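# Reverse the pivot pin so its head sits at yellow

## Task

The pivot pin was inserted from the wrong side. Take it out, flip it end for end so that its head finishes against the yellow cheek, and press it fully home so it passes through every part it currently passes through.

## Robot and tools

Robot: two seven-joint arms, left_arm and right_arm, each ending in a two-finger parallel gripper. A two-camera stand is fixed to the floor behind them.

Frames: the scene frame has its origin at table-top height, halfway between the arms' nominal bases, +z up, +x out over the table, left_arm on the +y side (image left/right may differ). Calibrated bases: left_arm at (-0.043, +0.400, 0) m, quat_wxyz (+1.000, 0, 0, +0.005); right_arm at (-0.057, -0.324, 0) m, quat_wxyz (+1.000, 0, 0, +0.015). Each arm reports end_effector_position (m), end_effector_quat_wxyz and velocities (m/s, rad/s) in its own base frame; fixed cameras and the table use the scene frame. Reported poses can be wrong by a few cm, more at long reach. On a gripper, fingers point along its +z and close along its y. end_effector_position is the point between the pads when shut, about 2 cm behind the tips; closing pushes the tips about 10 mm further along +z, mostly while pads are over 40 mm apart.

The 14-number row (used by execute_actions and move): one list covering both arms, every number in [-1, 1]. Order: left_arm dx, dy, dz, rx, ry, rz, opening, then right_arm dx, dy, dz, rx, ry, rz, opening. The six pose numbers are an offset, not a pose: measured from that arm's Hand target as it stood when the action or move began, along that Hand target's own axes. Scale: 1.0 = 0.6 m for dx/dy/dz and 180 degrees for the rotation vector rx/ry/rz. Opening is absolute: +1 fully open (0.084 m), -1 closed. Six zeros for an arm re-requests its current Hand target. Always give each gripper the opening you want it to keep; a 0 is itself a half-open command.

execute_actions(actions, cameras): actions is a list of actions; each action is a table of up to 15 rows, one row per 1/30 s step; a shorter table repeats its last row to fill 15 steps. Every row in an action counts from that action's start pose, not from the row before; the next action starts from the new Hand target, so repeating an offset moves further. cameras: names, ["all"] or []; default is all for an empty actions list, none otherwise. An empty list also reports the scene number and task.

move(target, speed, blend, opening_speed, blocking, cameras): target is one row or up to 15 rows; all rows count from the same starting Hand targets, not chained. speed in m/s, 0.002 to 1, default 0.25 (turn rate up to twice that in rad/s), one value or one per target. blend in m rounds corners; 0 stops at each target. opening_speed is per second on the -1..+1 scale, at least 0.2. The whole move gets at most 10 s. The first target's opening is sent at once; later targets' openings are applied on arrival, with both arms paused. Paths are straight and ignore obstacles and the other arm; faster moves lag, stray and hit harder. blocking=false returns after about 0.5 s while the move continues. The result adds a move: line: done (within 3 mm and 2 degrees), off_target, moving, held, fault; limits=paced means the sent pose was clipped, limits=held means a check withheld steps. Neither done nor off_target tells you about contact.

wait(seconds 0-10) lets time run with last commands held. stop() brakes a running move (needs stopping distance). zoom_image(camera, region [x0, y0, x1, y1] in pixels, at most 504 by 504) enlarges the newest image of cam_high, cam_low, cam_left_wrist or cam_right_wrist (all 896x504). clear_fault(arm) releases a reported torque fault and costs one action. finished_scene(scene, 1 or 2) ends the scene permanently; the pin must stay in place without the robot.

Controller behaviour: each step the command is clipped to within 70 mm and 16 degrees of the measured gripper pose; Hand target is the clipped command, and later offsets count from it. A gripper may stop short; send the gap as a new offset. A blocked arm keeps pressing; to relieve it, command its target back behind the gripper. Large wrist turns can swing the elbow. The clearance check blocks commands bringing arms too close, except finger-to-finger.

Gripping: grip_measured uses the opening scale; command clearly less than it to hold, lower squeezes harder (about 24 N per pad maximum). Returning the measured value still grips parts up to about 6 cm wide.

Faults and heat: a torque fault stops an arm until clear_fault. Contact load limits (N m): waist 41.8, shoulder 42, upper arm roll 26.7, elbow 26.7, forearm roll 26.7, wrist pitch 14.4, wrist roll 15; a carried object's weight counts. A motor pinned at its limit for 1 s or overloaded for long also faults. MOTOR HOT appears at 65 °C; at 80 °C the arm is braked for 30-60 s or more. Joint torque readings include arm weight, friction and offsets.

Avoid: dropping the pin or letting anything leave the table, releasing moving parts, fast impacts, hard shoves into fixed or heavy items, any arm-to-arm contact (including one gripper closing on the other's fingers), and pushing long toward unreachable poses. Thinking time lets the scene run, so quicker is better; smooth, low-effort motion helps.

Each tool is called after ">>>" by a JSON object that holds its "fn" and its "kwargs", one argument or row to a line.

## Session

>>> {"fn": "execute_actions", "kwargs": {
  "actions": []
}}

Scene clock: 0.00 s.
left_arm: end_effector_position=(+0.0039, -0.4456, +0.1492) grip_measured=+1.00 end_effector_quat_wxyz=(-0.455, -0.415, +0.746, -0.254) | right_arm: end_effector_position=(+0.3230, -0.1352, +0.1225) grip_measured=+1.00 end_effector_quat_wxyz=(+0.160, +0.713, -0.670, +0.131)
Joint positions: left_arm=[-2.827 -1.148 1.503 0.301 -0.537 -0.355 1.753 0.084] | right_arm=[-0.719 -0.313 0.529 0.453 -0.401 0.706 1.607 0.084]
Joint velocities: within noise
Joint torques (N m): no reading
Hand target: left_arm +0.0039, -0.4456, +0.1492; -0.455, -0.415, +0.746, -0.254 | right_arm +0.3230, -0.1352, +0.1225; +0.160, +0.713, -0.670, +0.131
Tool commands: left_gripper/opening=+1.0 right_gripper/opening=+1.0

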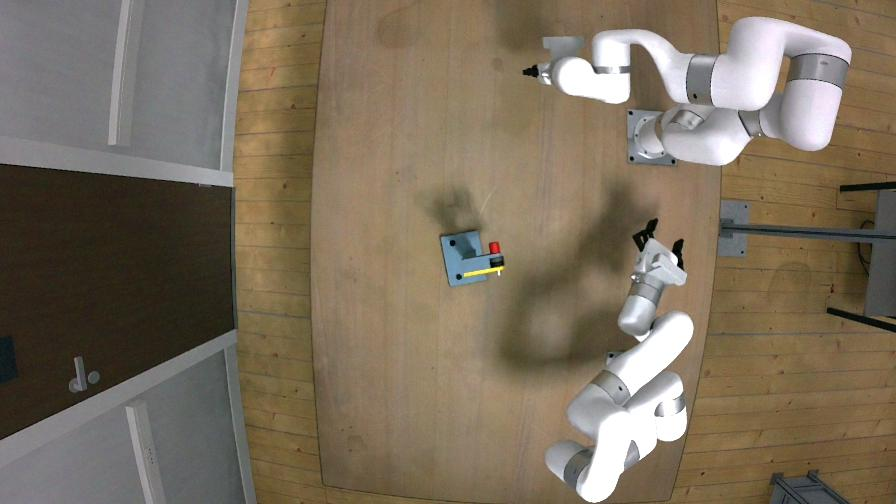

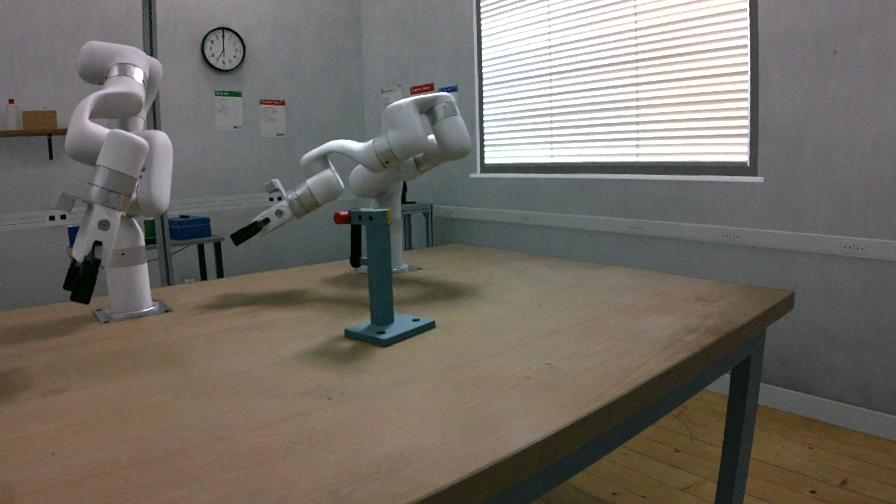

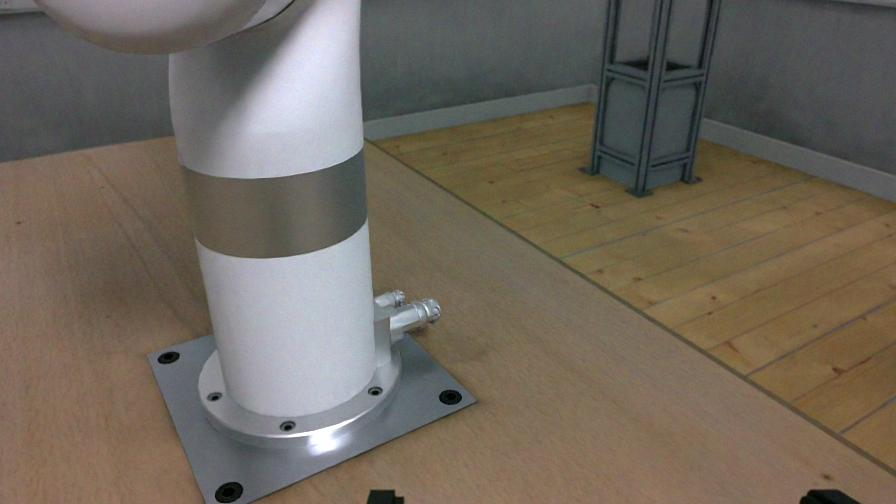

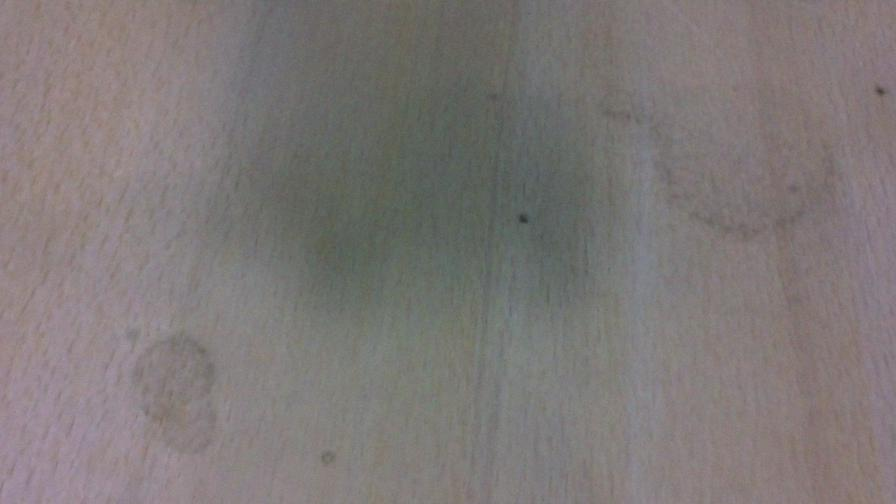

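>>> {"fn": "zoom_image", "kwargs": {
  "camera": "cam_high",
  "region": [430, 220, 530, 310]
}}

Scaled by 5.040 from the camera's 896x504 image, which has a finer 1280x720 frame.

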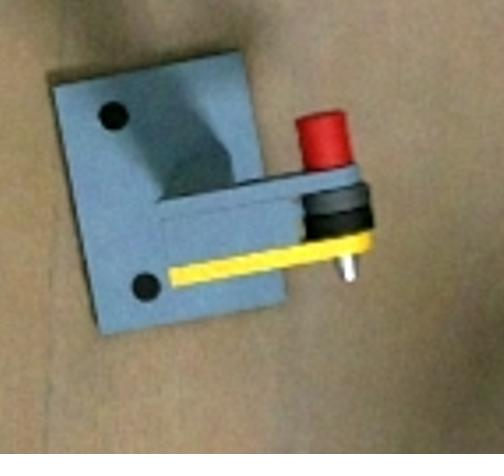

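>>> {"fn": "move", "kwargs": {
  "target": [
    [0,0,0,0,0,0,1,-0.013,-0.074,-0.3745,0.105,0.019,-0.505,1],
    [0,0,0,0,0,0,1,-0.518,-0.285,-0.567,-0.1971,-0.0361,0.9474,0]
  ],
  "speed": 0.4,
  "blend": [0.03,0],
  "cameras": ["cam_right_wrist","cam_high"]
}}

>>> {"fn": "move", "kwargs": {
  "target": [-0.0047,-0.2948,-0.267,0.718,0.0763,-0.174,1,0,0,0,0,0,0,0],
  "speed": 0.3,
  "cameras": ["all"]
}}

Scene clock: 38.33 s.
left_arm: end_effector_position=(+0.0039, -0.4456, +0.1492) grip_measured=+1.00 end_effector_quat_wxyz=(-0.455, -0.415, +0.746, -0.254) | right_arm: end_effector_position=(+0.4819, +0.2947, +0.3001) grip_measured=-0.01 end_effector_quat_wxyz=(+0.000, +0.647, +0.762, +0.000)
Joint positions: left_arm=[-2.827 -1.148 1.503 0.301 -0.537 -0.355 1.753 0.084] | right_arm=[0.238 0.325 0.388 1.715 -0.123 1.413 -1.107 0.044]
Joint torques (N m): left_arm=[-0.31 8.34 -18.94 3.48 1.81 -0.58 -0.16] | right_arm=[5.33 -16.96 4.29 20.33 -1.81 0.14 -1.26]
Hand target: left_arm +0.0039, -0.4456, +0.1492; -0.455, -0.415, +0.746, -0.254 | right_arm +0.4819, +0.2947, +0.3001; +0.000, +0.647, +0.762, +0.000
Off the commanded pose: left_arm 0.000 m, 0 deg | right_arm 0.000 m, 0 deg.
move: done
Images, in order (width x height): cam_high 896x504, cam_right_wrist 896x504.

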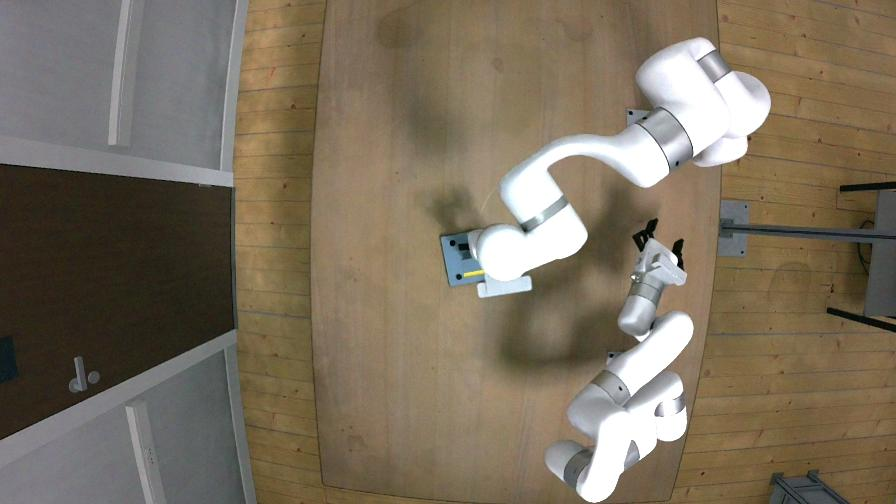

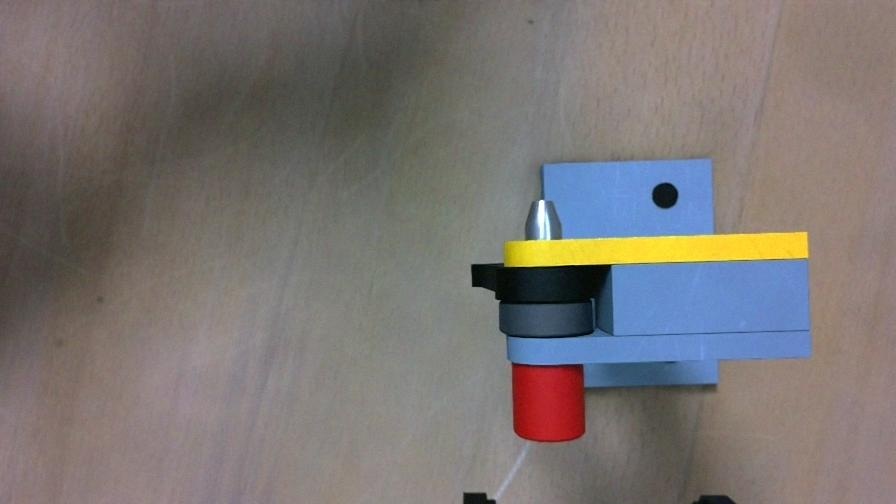

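Scene clock: 42.77 s.
left_arm: end_effector_position=(+0.2300, -0.4165, +0.2201) grip_measured=+1.00 end_effector_quat_wxyz=(-0.065, +0.704, +0.064, +0.704) | right_arm: end_effector_position=(+0.4819, +0.2947, +0.3001) grip_measured=-0.01 end_effector_quat_wxyz=(+0.000, +0.647, +0.762, +0.000)
Joint positions: left_arm=[-4.703 -0.888 3.104 1.413 -1.729 -1.695 0.514 0.084] | right_arm=[0.238 0.325 0.388 1.715 -0.123 1.413 -1.107 0.044]
Joint torques (N m): left_arm=[-4.68 23.27 3.26 8.19 -1.19 -0.87 0.64] | right_arm=[4.32 -17.67 2.08 16.63 -0.92 -0.44 0.75]
Hand target: left_arm +0.2300, -0.4165, +0.2201; -0.065, +0.704, +0.064, +0.704 | right_arm +0.4819, +0.2947, +0.3001; +0.000, +0.647, +0.762, +0.000
Off the commanded pose: left_arm 0.000 m, 0 deg | right_arm 0.000 m, 0 deg.
joint sent to its limit (left arm) — joint 6 (wrist pitch), lower limit. The joint targets still meet the commanded pose.
move: done

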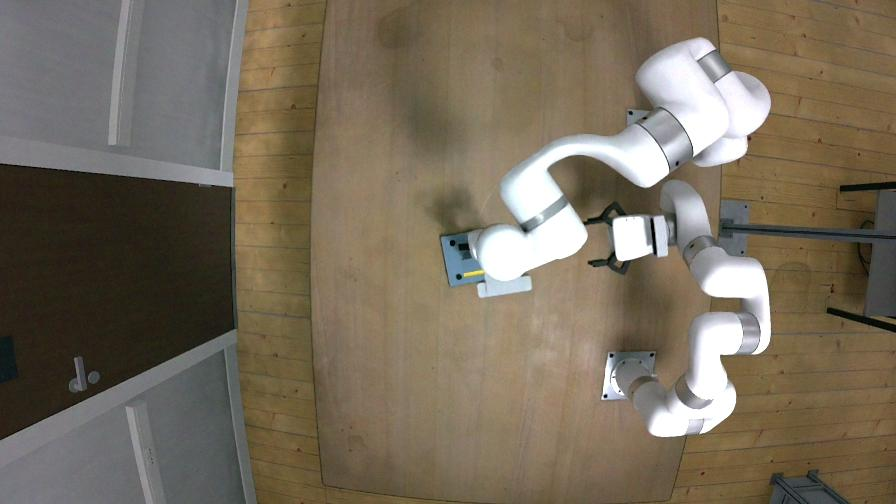

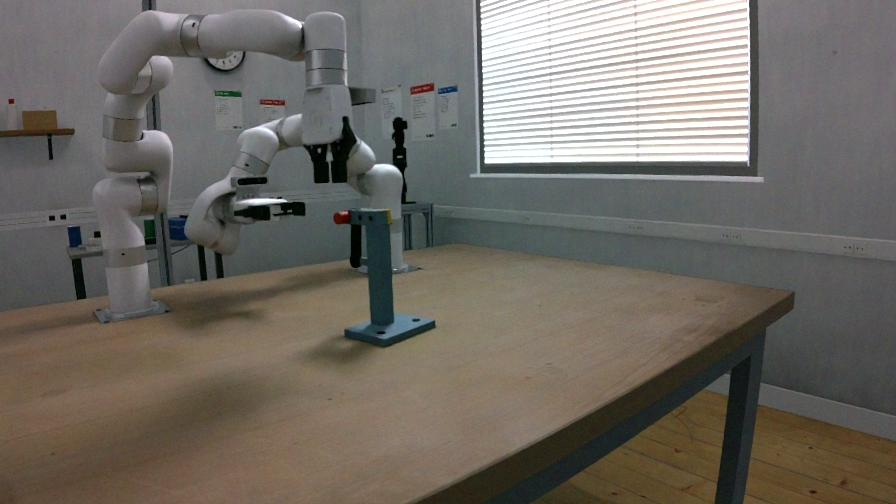

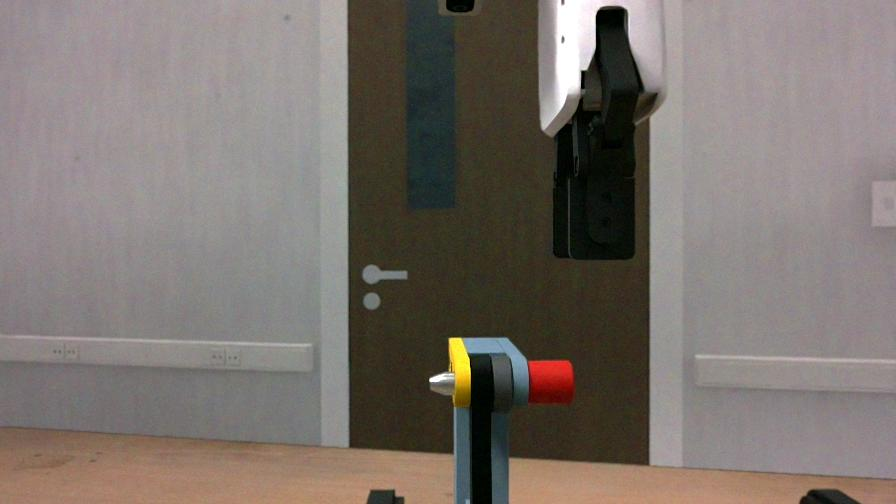

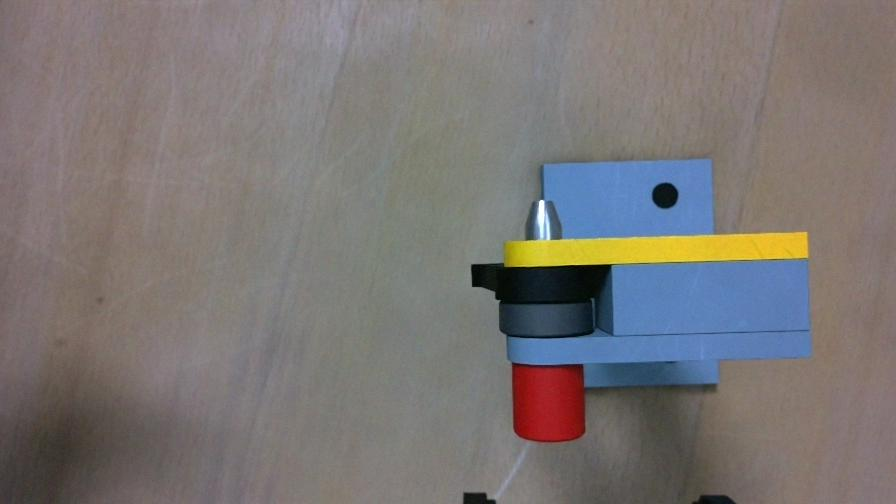

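>>> {"fn": "move", "kwargs": {
  "target": [-0.0617,-0.0218,0.258,0.0094,0,0,1,0,0,0,0,0,-0.0089,0],
  "speed": 0.15,
  "cameras": ["cam_left_wrist","cam_right_wrist"]
}}

Scene clock: 56.93 s.
left_arm: end_effector_position=(+0.3797, -0.3753, +0.1830) grip_measured=+1.00 end_effector_quat_wxyz=(-0.076, +0.703, +0.075, +0.703) | right_arm: end_effector_position=(+0.4819, +0.2947, +0.3001) grip_measured=-0.01 end_effector_quat_wxyz=(+0.000, +0.636, +0.771, +0.000)
Joint positions: left_arm=[-4.498 -0.954 3.24 1.372 -1.551 -1.474 0.418 0.084] | right_arm=[0.236 0.325 0.391 1.715 -0.124 1.413 -1.134 0.044]
Joint torques (N m): left_arm=[4.06 23.07 6.5 7.61 2.73 -0.73 -0.54] | right_arm=[-4.93 -16.74 4.42 18.95 -1.95 0.16 -2.01]
Hand target: left_arm +0.3797, -0.3753, +0.1830; -0.076, +0.703, +0.075, +0.703 | right_arm +0.4819, +0.2947, +0.3001; +0.000, +0.636, +0.771, +0.000
Off the commanded pose: left_arm 0.000 m, 0 deg | right_arm 0.000 m, 0 deg.
move: done
Images, in order (width x height): cam_left_wrist 896x504, cam_right_wrist 896x504.

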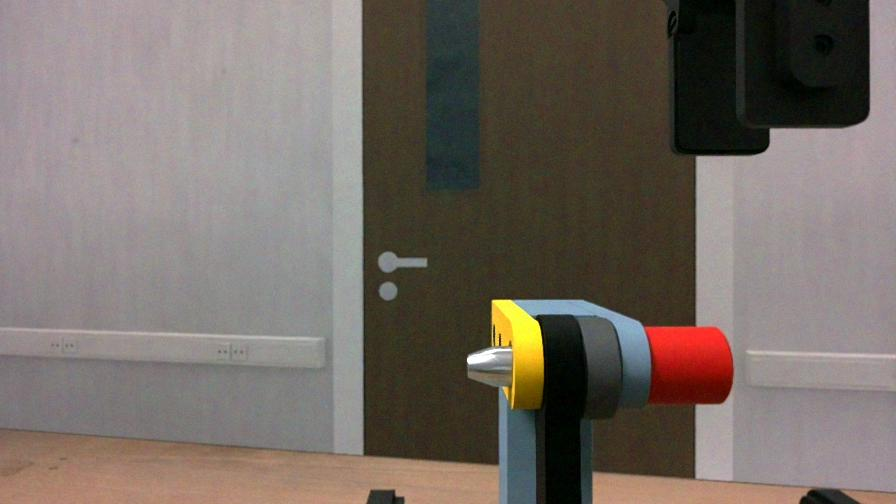

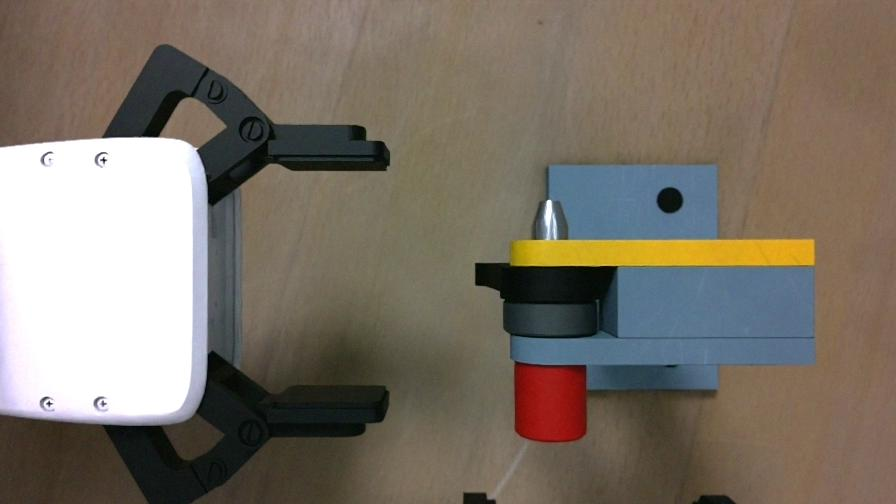

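>>> {"fn": "move", "kwargs": {
  "target": [0,0,0.083,0,0,0,-0.2,0,0,0,0,0,0,0],
  "speed": 0.1,
  "cameras": ["cam_left_wrist","cam_right_wrist"]
}}

Scene clock: 69.27 s.
left_arm: end_effector_position=(+0.4284, -0.3648, +0.1830) grip_measured=-0.21 end_effector_quat_wxyz=(-0.076, +0.703, +0.075, +0.703) | right_arm: end_effector_position=(+0.4819, +0.2947, +0.3001) grip_measured=-0.01 end_effector_quat_wxyz=(+0.000, +0.636, +0.771, +0.000)
Joint positions: left_arm=[-4.432 -0.972 3.285 1.405 -1.485 -1.401 0.423 0.035] | right_arm=[0.236 0.325 0.391 1.715 -0.124 1.413 -1.134 0.044]
Joint torques (N m): left_arm=[3.82 23.44 7.57 7.84 2.7 -0.62 0.68] | right_arm=[-4.84 -16.4 4.35 21.08 -1.78 0.11 -1.86]
Hand target: left_arm +0.4284, -0.3647, +0.1830; -0.076, +0.703, +0.075, +0.703 | right_arm +0.4819, +0.2947, +0.3001; +0.000, +0.636, +0.771, +0.000
Off the commanded pose: left_arm 0.000 m, 0 deg | right_arm 0.000 m, 0 deg.
move: done
Images, in order (width x height): cam_left_wrist 896x504, cam_right_wrist 896x504.

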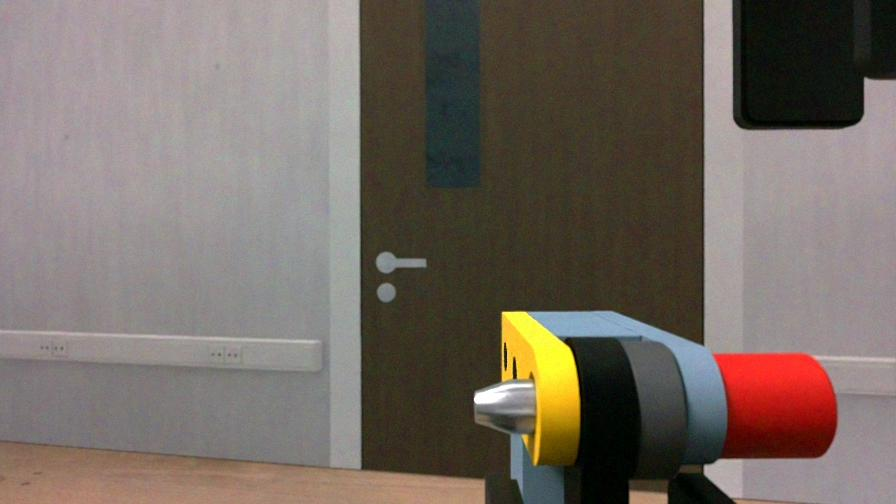

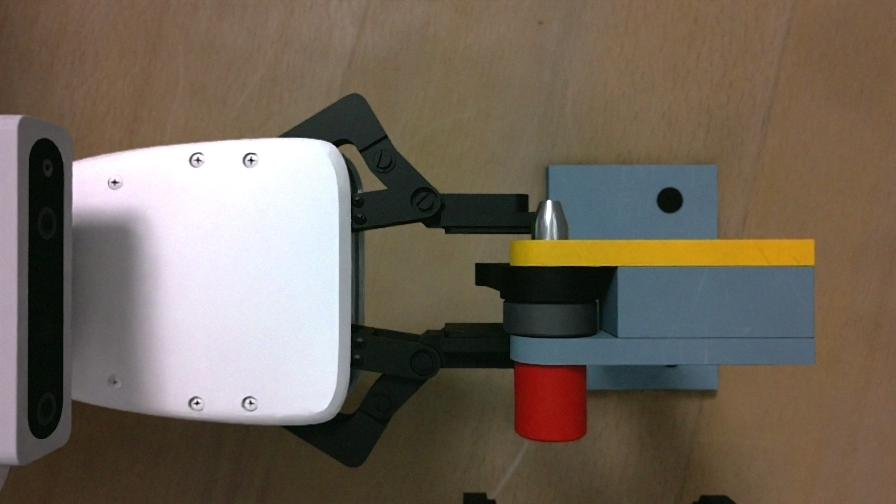

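>>> {"fn": "move", "kwargs": {
  "target": [
    [-0.0018,-0.0022,0,0,0,0,-0.2,0,0,0,0,0,0,0],
    [-0.0018,-0.0022,0,0,0,0,-0.95,0,0,0,0,0,0,0]
  ],
  "speed": 0.05,
  "opening_speed": 0.5,
  "cameras": ["cam_left_wrist"]
}}

>>> {"fn": "zoom_image", "kwargs": {
  "camera": "cam_left_wrist",
  "region": [440, 270, 840, 504]
}}

Scene clock: 79.30 s.
left_arm: end_effector_position=(+0.4281, -0.3635, +0.1819) grip_measured=-0.78 end_effector_quat_wxyz=(-0.076, +0.703, +0.075, +0.703) | right_arm: end_effector_position=(+0.4819, +0.2947, +0.3001) grip_measured=-0.01 end_effector_quat_wxyz=(+0.000, +0.636, +0.771, +0.000)
Joint positions: left_arm=[-4.432 -0.972 3.286 1.398 -1.484 -1.401 0.416 0.01] | right_arm=[0.236 0.325 0.391 1.715 -0.124 1.413 -1.134 0.044]
Joint torques (N m): left_arm=[1.37 31.64 4.69 5.04 -1.84 -2.75 -0.88] | right_arm=[-4.75 -16.46 4.23 20.69 -1.72 0.12 -1.53]
Hand target: left_arm +0.4281, -0.3635, +0.1819; -0.076, +0.703, +0.075, +0.703 | right_arm +0.4819, +0.2947, +0.3001; +0.000, +0.636, +0.771, +0.000
Off the commanded pose: left_arm 0.000 m, 0 deg | right_arm 0.000 m, 0 deg.
move: done
Images, in order (width x height): cam_left_wrist 896x504.

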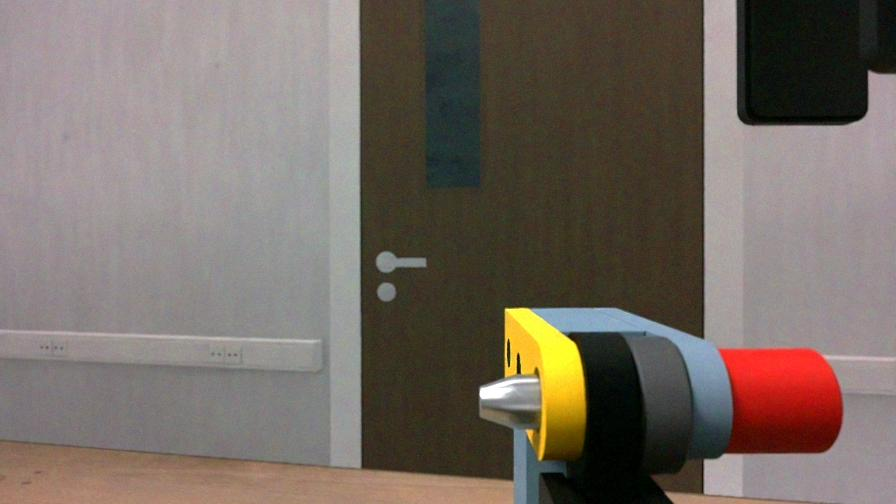

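Scaled by 1.260 from the camera's 896x504 image, which has a finer 1280x720 frame.

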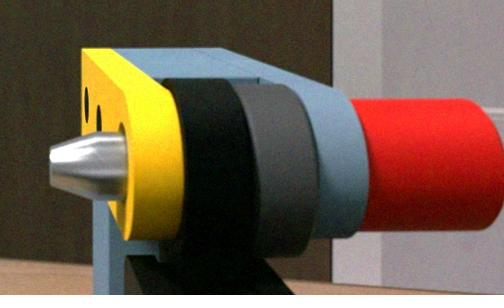

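>>> {"fn": "move", "kwargs": {
  "target": [0,0.0012,0,0,0,0,-0.95,0,0,0,0,0,0,0],
  "speed": 0.02
}}

Scene clock: 82.03 s.
left_arm: end_effector_position=(+0.4283, -0.3641, +0.1819) grip_measured=-0.78 end_effector_quat_wxyz=(-0.076, +0.703, +0.075, +0.703) | right_arm: end_effector_position=(+0.4819, +0.2947, +0.3001) grip_measured=-0.01 end_effector_quat_wxyz=(+0.000, +0.636, +0.771, +0.000)
Joint positions: left_arm=[-4.432 -0.974 3.286 1.403 -1.485 -1.401 0.419 0.01] | right_arm=[0.236 0.325 0.391 1.715 -0.124 1.413 -1.134 0.044]
Joint torques (N m): left_arm=[1.42 24.29 2.97 8.19 -0.66 -1.92 0.72] | right_arm=[-4.67 -16.67 4.14 20.85 -1.72 0.14 -1.5]
Hand target: left_arm +0.4283, -0.3642, +0.1819; -0.076, +0.703, +0.075, +0.703 | right_arm +0.4819, +0.2947, +0.3001; +0.000, +0.636, +0.771, +0.000
Off the commanded pose: left_arm 0.000 m, 0 deg | right_arm 0.000 m, 0 deg.
move: done

>>> {"fn": "move", "kwargs": {
  "target": [0,0.0015,0,0,0,0,-0.95,0,0,0,0,0,0,0],
  "speed": 0.02,
  "cameras": ["cam_left_wrist"]
}}

>>> {"fn": "zoom_image", "kwargs": {
  "camera": "cam_left_wrist",
  "region": [440, 270, 840, 504]
}}

Scene clock: 84.87 s.
left_arm: end_effector_position=(+0.4284, -0.3651, +0.1819) grip_measured=-0.78 end_effector_quat_wxyz=(-0.076, +0.703, +0.075, +0.703) | right_arm: end_effector_position=(+0.4819, +0.2947, +0.3001) grip_measured=-0.01 end_effector_quat_wxyz=(+0.000, +0.636, +0.771, +0.000)
Joint positions: left_arm=[-4.432 -0.976 3.285 1.408 -1.486 -1.401 0.422 0.01] | right_arm=[0.236 0.325 0.391 1.715 -0.124 1.413 -1.134 0.044]
Joint torques (N m): left_arm=[0.94 24.28 3.32 8.06 -0.84 -1.5 0.69] | right_arm=[-4.44 -16.26 4.36 21.1 -1.45 0.09 -1.36]
Hand target: left_arm +0.4285, -0.3650, +0.1819; -0.076, +0.703, +0.075, +0.703 | right_arm +0.4819, +0.2947, +0.3001; +0.000, +0.636, +0.771, +0.000
Off the commanded pose: left_arm 0.000 m, 0 deg | right_arm 0.000 m, 0 deg.
move: done
Images, in order (width x height): cam_left_wrist 896x504.

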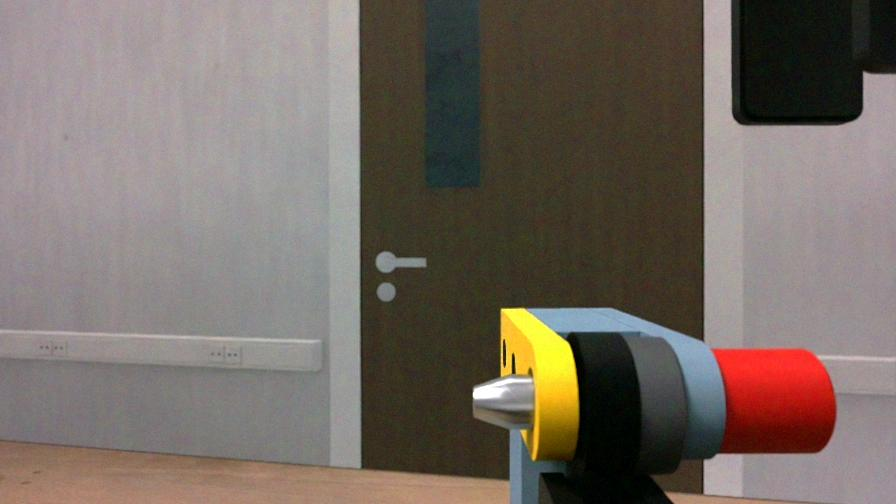

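Scaled by 1.260 from the camera's 896x504 image, which has a finer 1280x720 frame.

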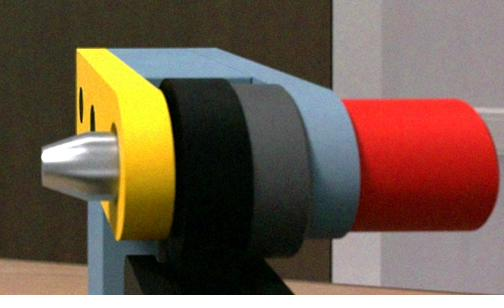

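>>> {"fn": "move", "kwargs": {
  "target": [0,0.001,0,0,0,0,-0.95,0,0,0,0,0,0,0],
  "speed": 0.02,
  "cameras": ["cam_left_wrist","cam_right_wrist"]
}}

>>> {"fn": "zoom_image", "kwargs": {
  "camera": "cam_right_wrist",
  "region": [460, 180, 680, 460]
}}

Scene clock: 89.63 s.
left_arm: end_effector_position=(+0.4286, -0.3656, +0.1819) grip_measured=-0.78 end_effector_quat_wxyz=(-0.076, +0.703, +0.075, +0.703) | right_arm: end_effector_position=(+0.4819, +0.2947, +0.3001) grip_measured=-0.01 end_effector_quat_wxyz=(+0.000, +0.636, +0.771, +0.000)
Joint positions: left_arm=[-4.432 -0.977 3.285 1.411 -1.486 -1.401 0.424 0.01] | right_arm=[0.236 0.325 0.391 1.715 -0.124 1.413 -1.134 0.044]
Joint torques (N m): left_arm=[0.92 24.48 1.58 9.65 2.53 -0.52 0.97] | right_arm=[-4.74 -16.56 4.21 20.79 -1.31 -0.01 -1.08]
Hand target: left_arm +0.4286, -0.3656, +0.1819; -0.076, +0.703, +0.075, +0.703 | right_arm +0.4819, +0.2947, +0.3001; +0.000, +0.636, +0.771, +0.000
Off the commanded pose: left_arm 0.000 m, 0 deg | right_arm 0.000 m, 0 deg.
move: done
Images, in order (width x height): cam_left_wrist 896x504, cam_right_wrist 896x504.

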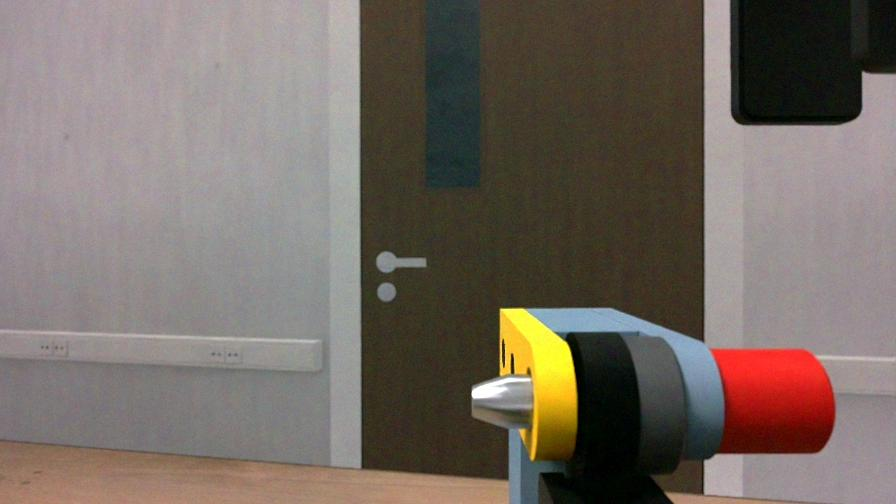

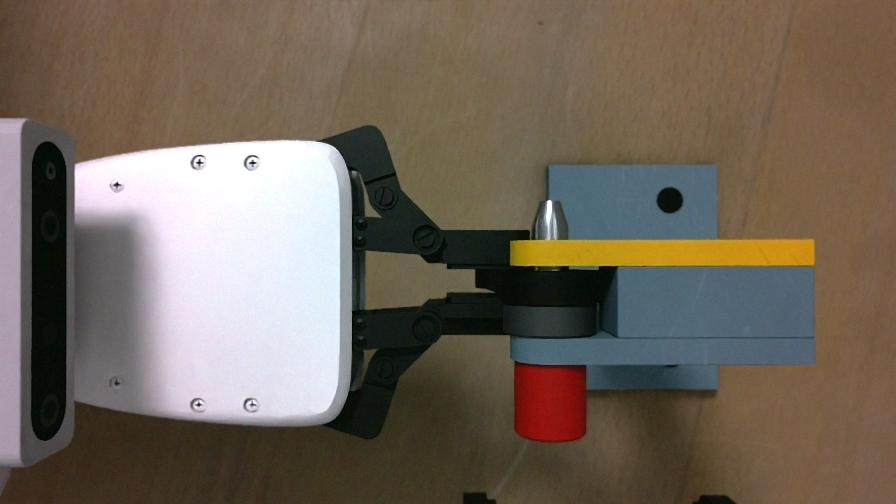

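Scaled by 1.800 from the camera's 896x504 image, which has a finer 1280x720 frame.

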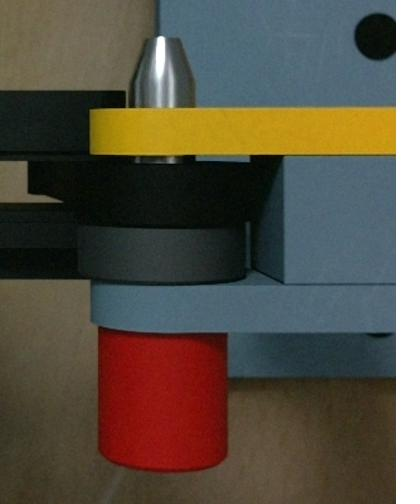

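>>> {"fn": "move", "kwargs": {
  "target": [0,0.0012,0,0,0,0,-0.95,0,0,0,0,0,0,0],
  "speed": 0.02,
  "cameras": ["cam_right_wrist"]
}}

>>> {"fn": "zoom_image", "kwargs": {
  "camera": "cam_right_wrist",
  "region": [460, 180, 680, 460]
}}

Scene clock: 93.87 s.
left_arm: end_effector_position=(+0.4288, -0.3662, +0.1820) grip_measured=-0.78 end_effector_quat_wxyz=(-0.076, +0.703, +0.075, +0.703) | right_arm: end_effector_position=(+0.4819, +0.2947, +0.3001) grip_measured=-0.01 end_effector_quat_wxyz=(+0.000, +0.636, +0.771, +0.000)
Joint positions: left_arm=[-4.432 -0.979 3.285 1.415 -1.487 -1.401 0.427 0.01] | right_arm=[0.236 0.325 0.391 1.715 -0.124 1.413 -1.134 0.044]
Joint torques (N m): left_arm=[-9.81 24.48 -5.8 11.97 5.79 1.09 1.16] | right_arm=[-4.6 -16.55 3.91 20.9 -1.28 0.19 -0.91]
Hand target: left_arm +0.4287, -0.3663, +0.1819; -0.076, +0.703, +0.075, +0.703 | right_arm +0.4819, +0.2947, +0.3001; +0.000, +0.636, +0.771, +0.000
Off the commanded pose: left_arm 0.000 m, 0 deg | right_arm 0.000 m, 0 deg.
move: done
Images, in order (width x height): cam_right_wrist 896x504.

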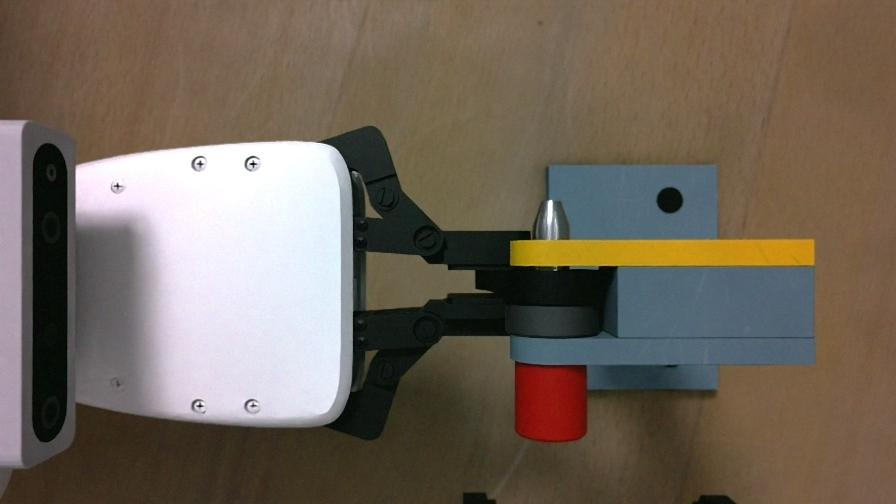

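Scaled by 1.800 from the camera's 896x504 image, which has a finer 1280x720 frame.

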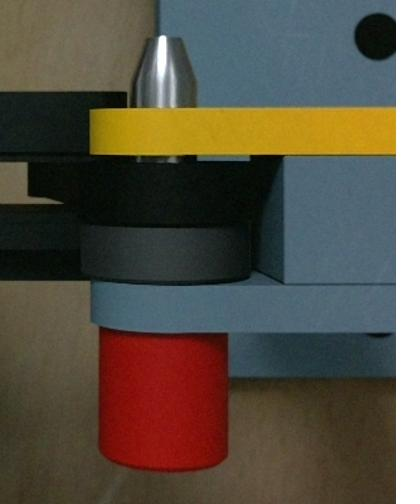

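>>> {"fn": "move", "kwargs": {
  "target": [
    [0,0,0,0,0,0,-0.95,0.0102,0.006,0.07,0,0,0,0],
    [0,0,0,0,0,0,-0.95,0.0102,0.006,0.135,0,0,0,0]
  ],
  "speed": 0.1,
  "blend": [0.01,0],
  "cameras": ["cam_right_wrist","cam_left_wrist"]
}}

Scene clock: 102.20 s.
left_arm: end_effector_position=(+0.4287, -0.3663, +0.1819) grip_measured=-0.78 end_effector_quat_wxyz=(-0.076, +0.703, +0.075, +0.703) | right_arm: end_effector_position=(+0.4844, +0.3014, +0.2191) grip_measured=-0.01 end_effector_quat_wxyz=(+0.000, +0.636, +0.771, +0.000)
Joint positions: left_arm=[-4.432 -0.979 3.285 1.415 -1.487 -1.401 0.427 0.01] | right_arm=[0.236 0.363 0.385 1.534 -0.144 1.198 -1.111 0.044]
Joint torques (N m): left_arm=[-17.84 27.65 -7.64 10.97 8.08 2.06 0.89] | right_arm=[-4.46 -16.74 0.49 15.15 -1.94 -3.83 2.15]
Hand target: left_arm +0.4287, -0.3663, +0.1819; -0.076, +0.703, +0.075, +0.703 | right_arm +0.4844, +0.3013, +0.2191; +0.000, +0.636, +0.771, +0.000
Off the commanded pose: left_arm 0.000 m, 0 deg | right_arm 0.000 m, 0 deg.
move: done
Images, in order (width x height): cam_left_wrist 896x504, cam_right_wrist 896x504.

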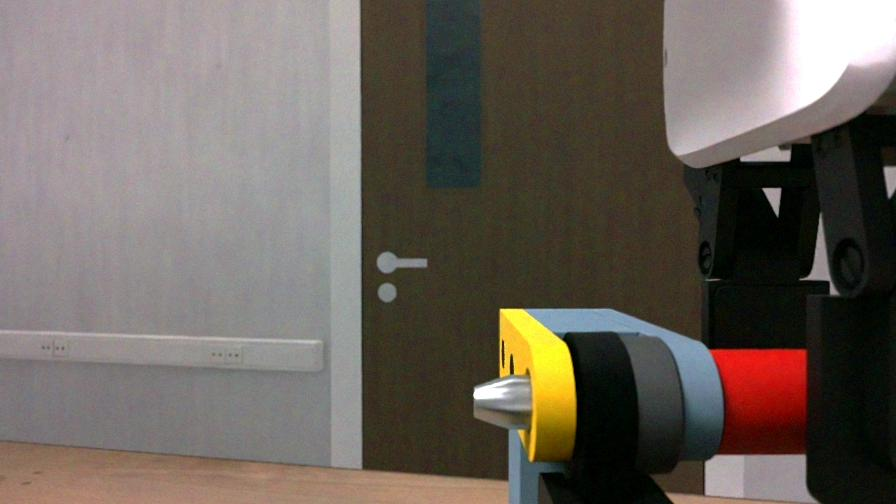

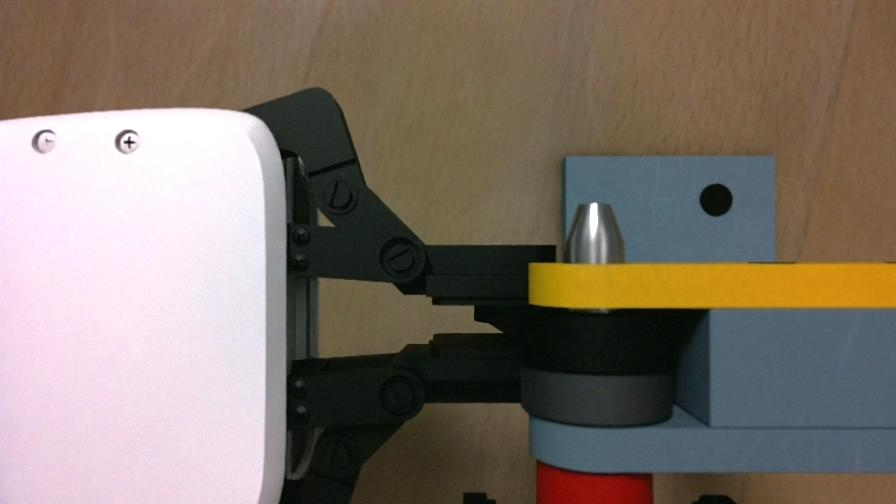

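>>> {"fn": "move", "kwargs": {
  "target": [
    [0,-0.0005,0,0,0,0,-0.95,0,-0.0034,0,0,0,0,0],
    [0,-0.0005,0,0,0,0,-0.95,0,-0.0034,0,0,0,0,-0.9]
  ],
  "speed": 0.05,
  "opening_speed": 0.5,
  "cameras": ["cam_right_wrist","cam_left_wrist"]
}}

Scene clock: 113.30 s.
left_arm: end_effector_position=(+0.4287, -0.3660, +0.1819) grip_measured=-0.78 end_effector_quat_wxyz=(-0.076, +0.703, +0.075, +0.703) | right_arm: end_effector_position=(+0.4823, +0.3010, +0.2191) grip_measured=-0.50 end_effector_quat_wxyz=(+0.000, +0.636, +0.771, +0.000)
Joint positions: left_arm=[-4.432 -0.978 3.285 1.413 -1.487 -1.401 0.426 0.01] | right_arm=[0.235 0.356 0.386 1.524 -0.142 1.195 -1.111 0.022]
Joint torques (N m): left_arm=[-15.08 31.53 -0.7 8.92 5.03 -0.34 -0.56] | right_arm=[-4.72 -23.57 1.46 20.2 0.1 -3.79 2.16]
Hand target: left_arm +0.4287, -0.3660, +0.1819; -0.076, +0.703, +0.075, +0.703 | right_arm +0.4824, +0.3010, +0.2191; +0.000, +0.636, +0.771, +0.000
Off the commanded pose: left_arm 0.000 m, 0 deg | right_arm 0.000 m, 0 deg.
move: done
Images, in order (width x height): cam_left_wrist 896x504, cam_right_wrist 896x504.

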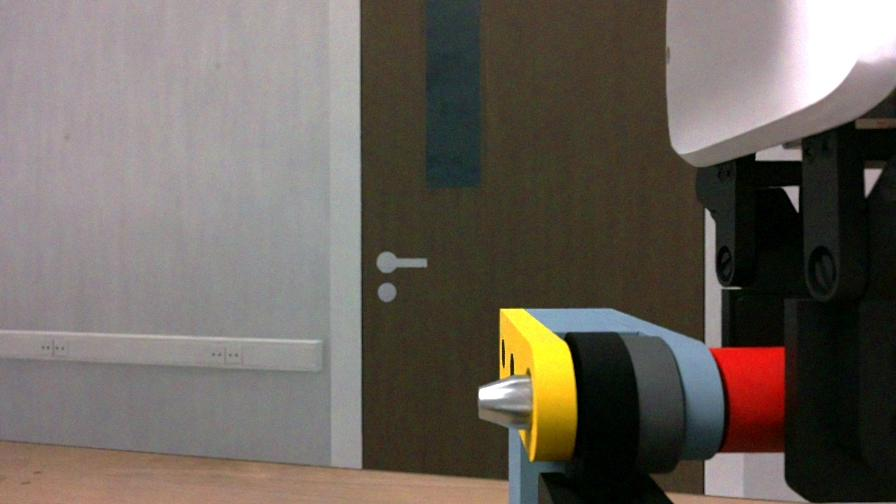

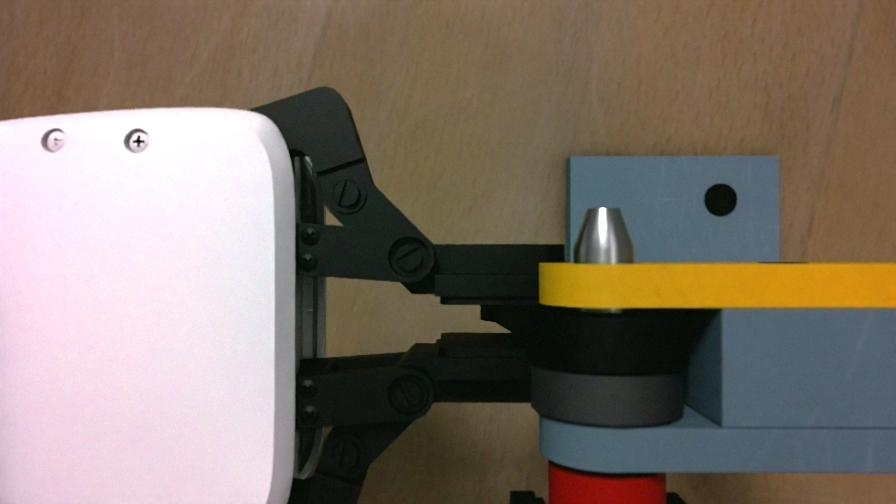

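>>> {"fn": "move", "kwargs": {
  "target": [0,0,0,0,0,0,-0.95,-0.1083,0,0,0,0,0,-0.9],
  "speed": 0.06,
  "cameras": ["cam_right_wrist","cam_left_wrist"]
}}

>>> {"fn": "zoom_image", "kwargs": {
  "camera": "cam_left_wrist",
  "region": [440, 270, 840, 504]
}}

Scene clock: 118.17 s.
left_arm: end_effector_position=(+0.4287, -0.3660, +0.1819) grip_measured=-0.78 end_effector_quat_wxyz=(-0.076, +0.703, +0.075, +0.703) | right_arm: end_effector_position=(+0.4947, +0.2372, +0.2191) grip_measured=-0.50 end_effector_quat_wxyz=(+0.000, +0.636, +0.771, +0.000)
Joint positions: left_arm=[-4.432 -0.978 3.285 1.413 -1.487 -1.401 0.426 0.01] | right_arm=[0.135 0.281 0.355 1.427 -0.105 1.165 -1.243 0.022]
Joint torques (N m): left_arm=[-12.04 27.11 -1.49 9.72 5.24 0.19 -0.49] | right_arm=[-5.05 -27.83 -0.2 15.93 2.34 -3.92 -2.01]
Hand target: left_arm +0.4287, -0.3660, +0.1819; -0.076, +0.703, +0.075, +0.703 | right_arm +0.4947, +0.2372, +0.2191; +0.000, +0.636, +0.771, +0.000
Off the commanded pose: left_arm 0.000 m, 0 deg | right_arm 0.000 m, 0 deg.
move: done
Images, in order (width x height): cam_left_wrist 896x504, cam_right_wrist 896x504.

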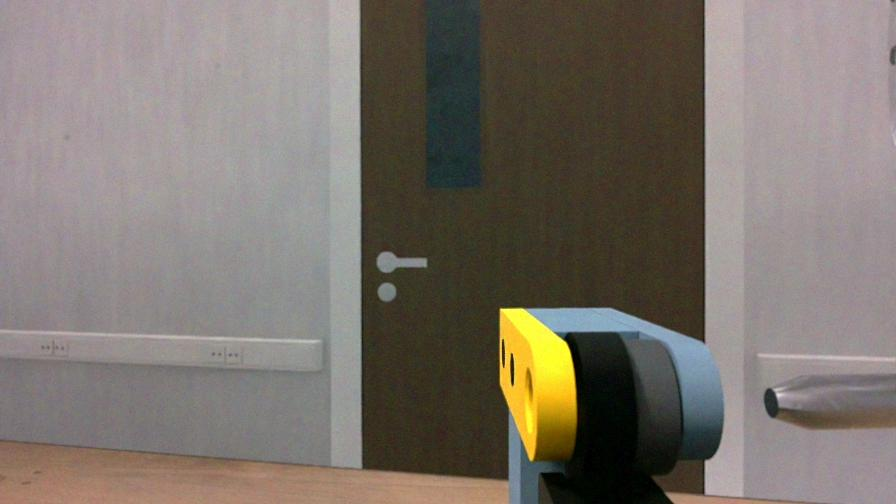

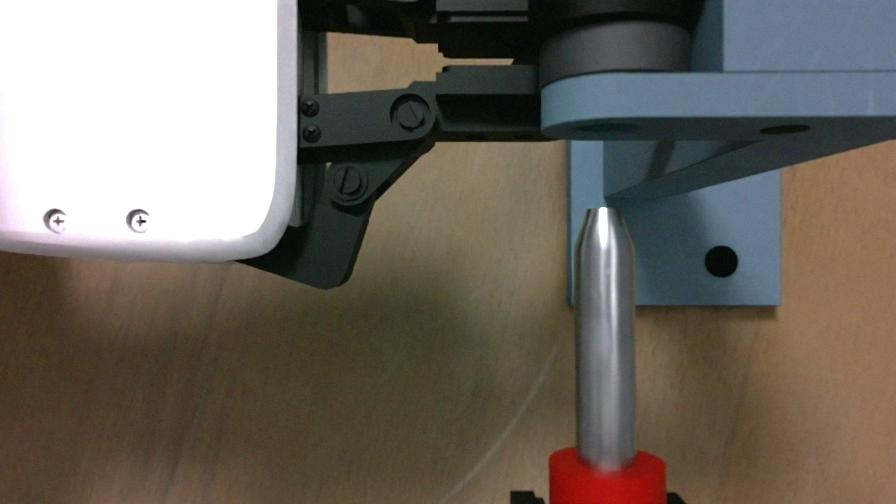

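Scaled by 1.260 from the camera's 896x504 image, which has a finer 1280x720 frame.

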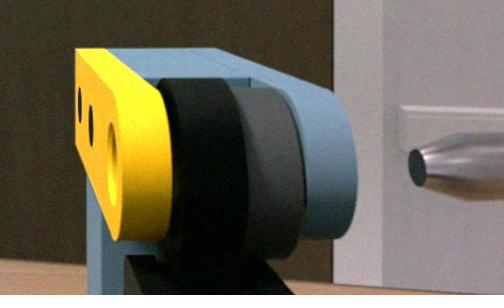

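>>> {"fn": "zoom_image", "kwargs": {
  "camera": "cam_right_wrist",
  "region": [500, 0, 740, 220]
}}

Scaled by 2.100 from the camera's 896x504 image, which has a finer 1280x720 frame.

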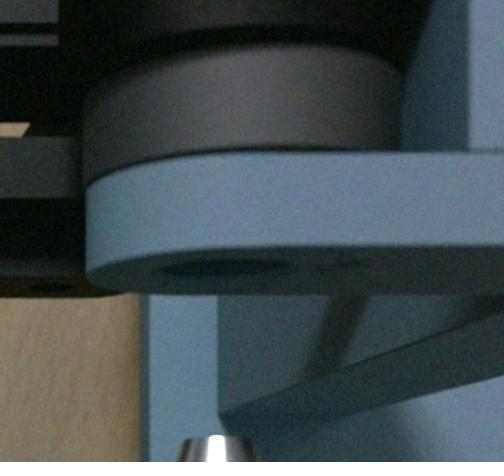

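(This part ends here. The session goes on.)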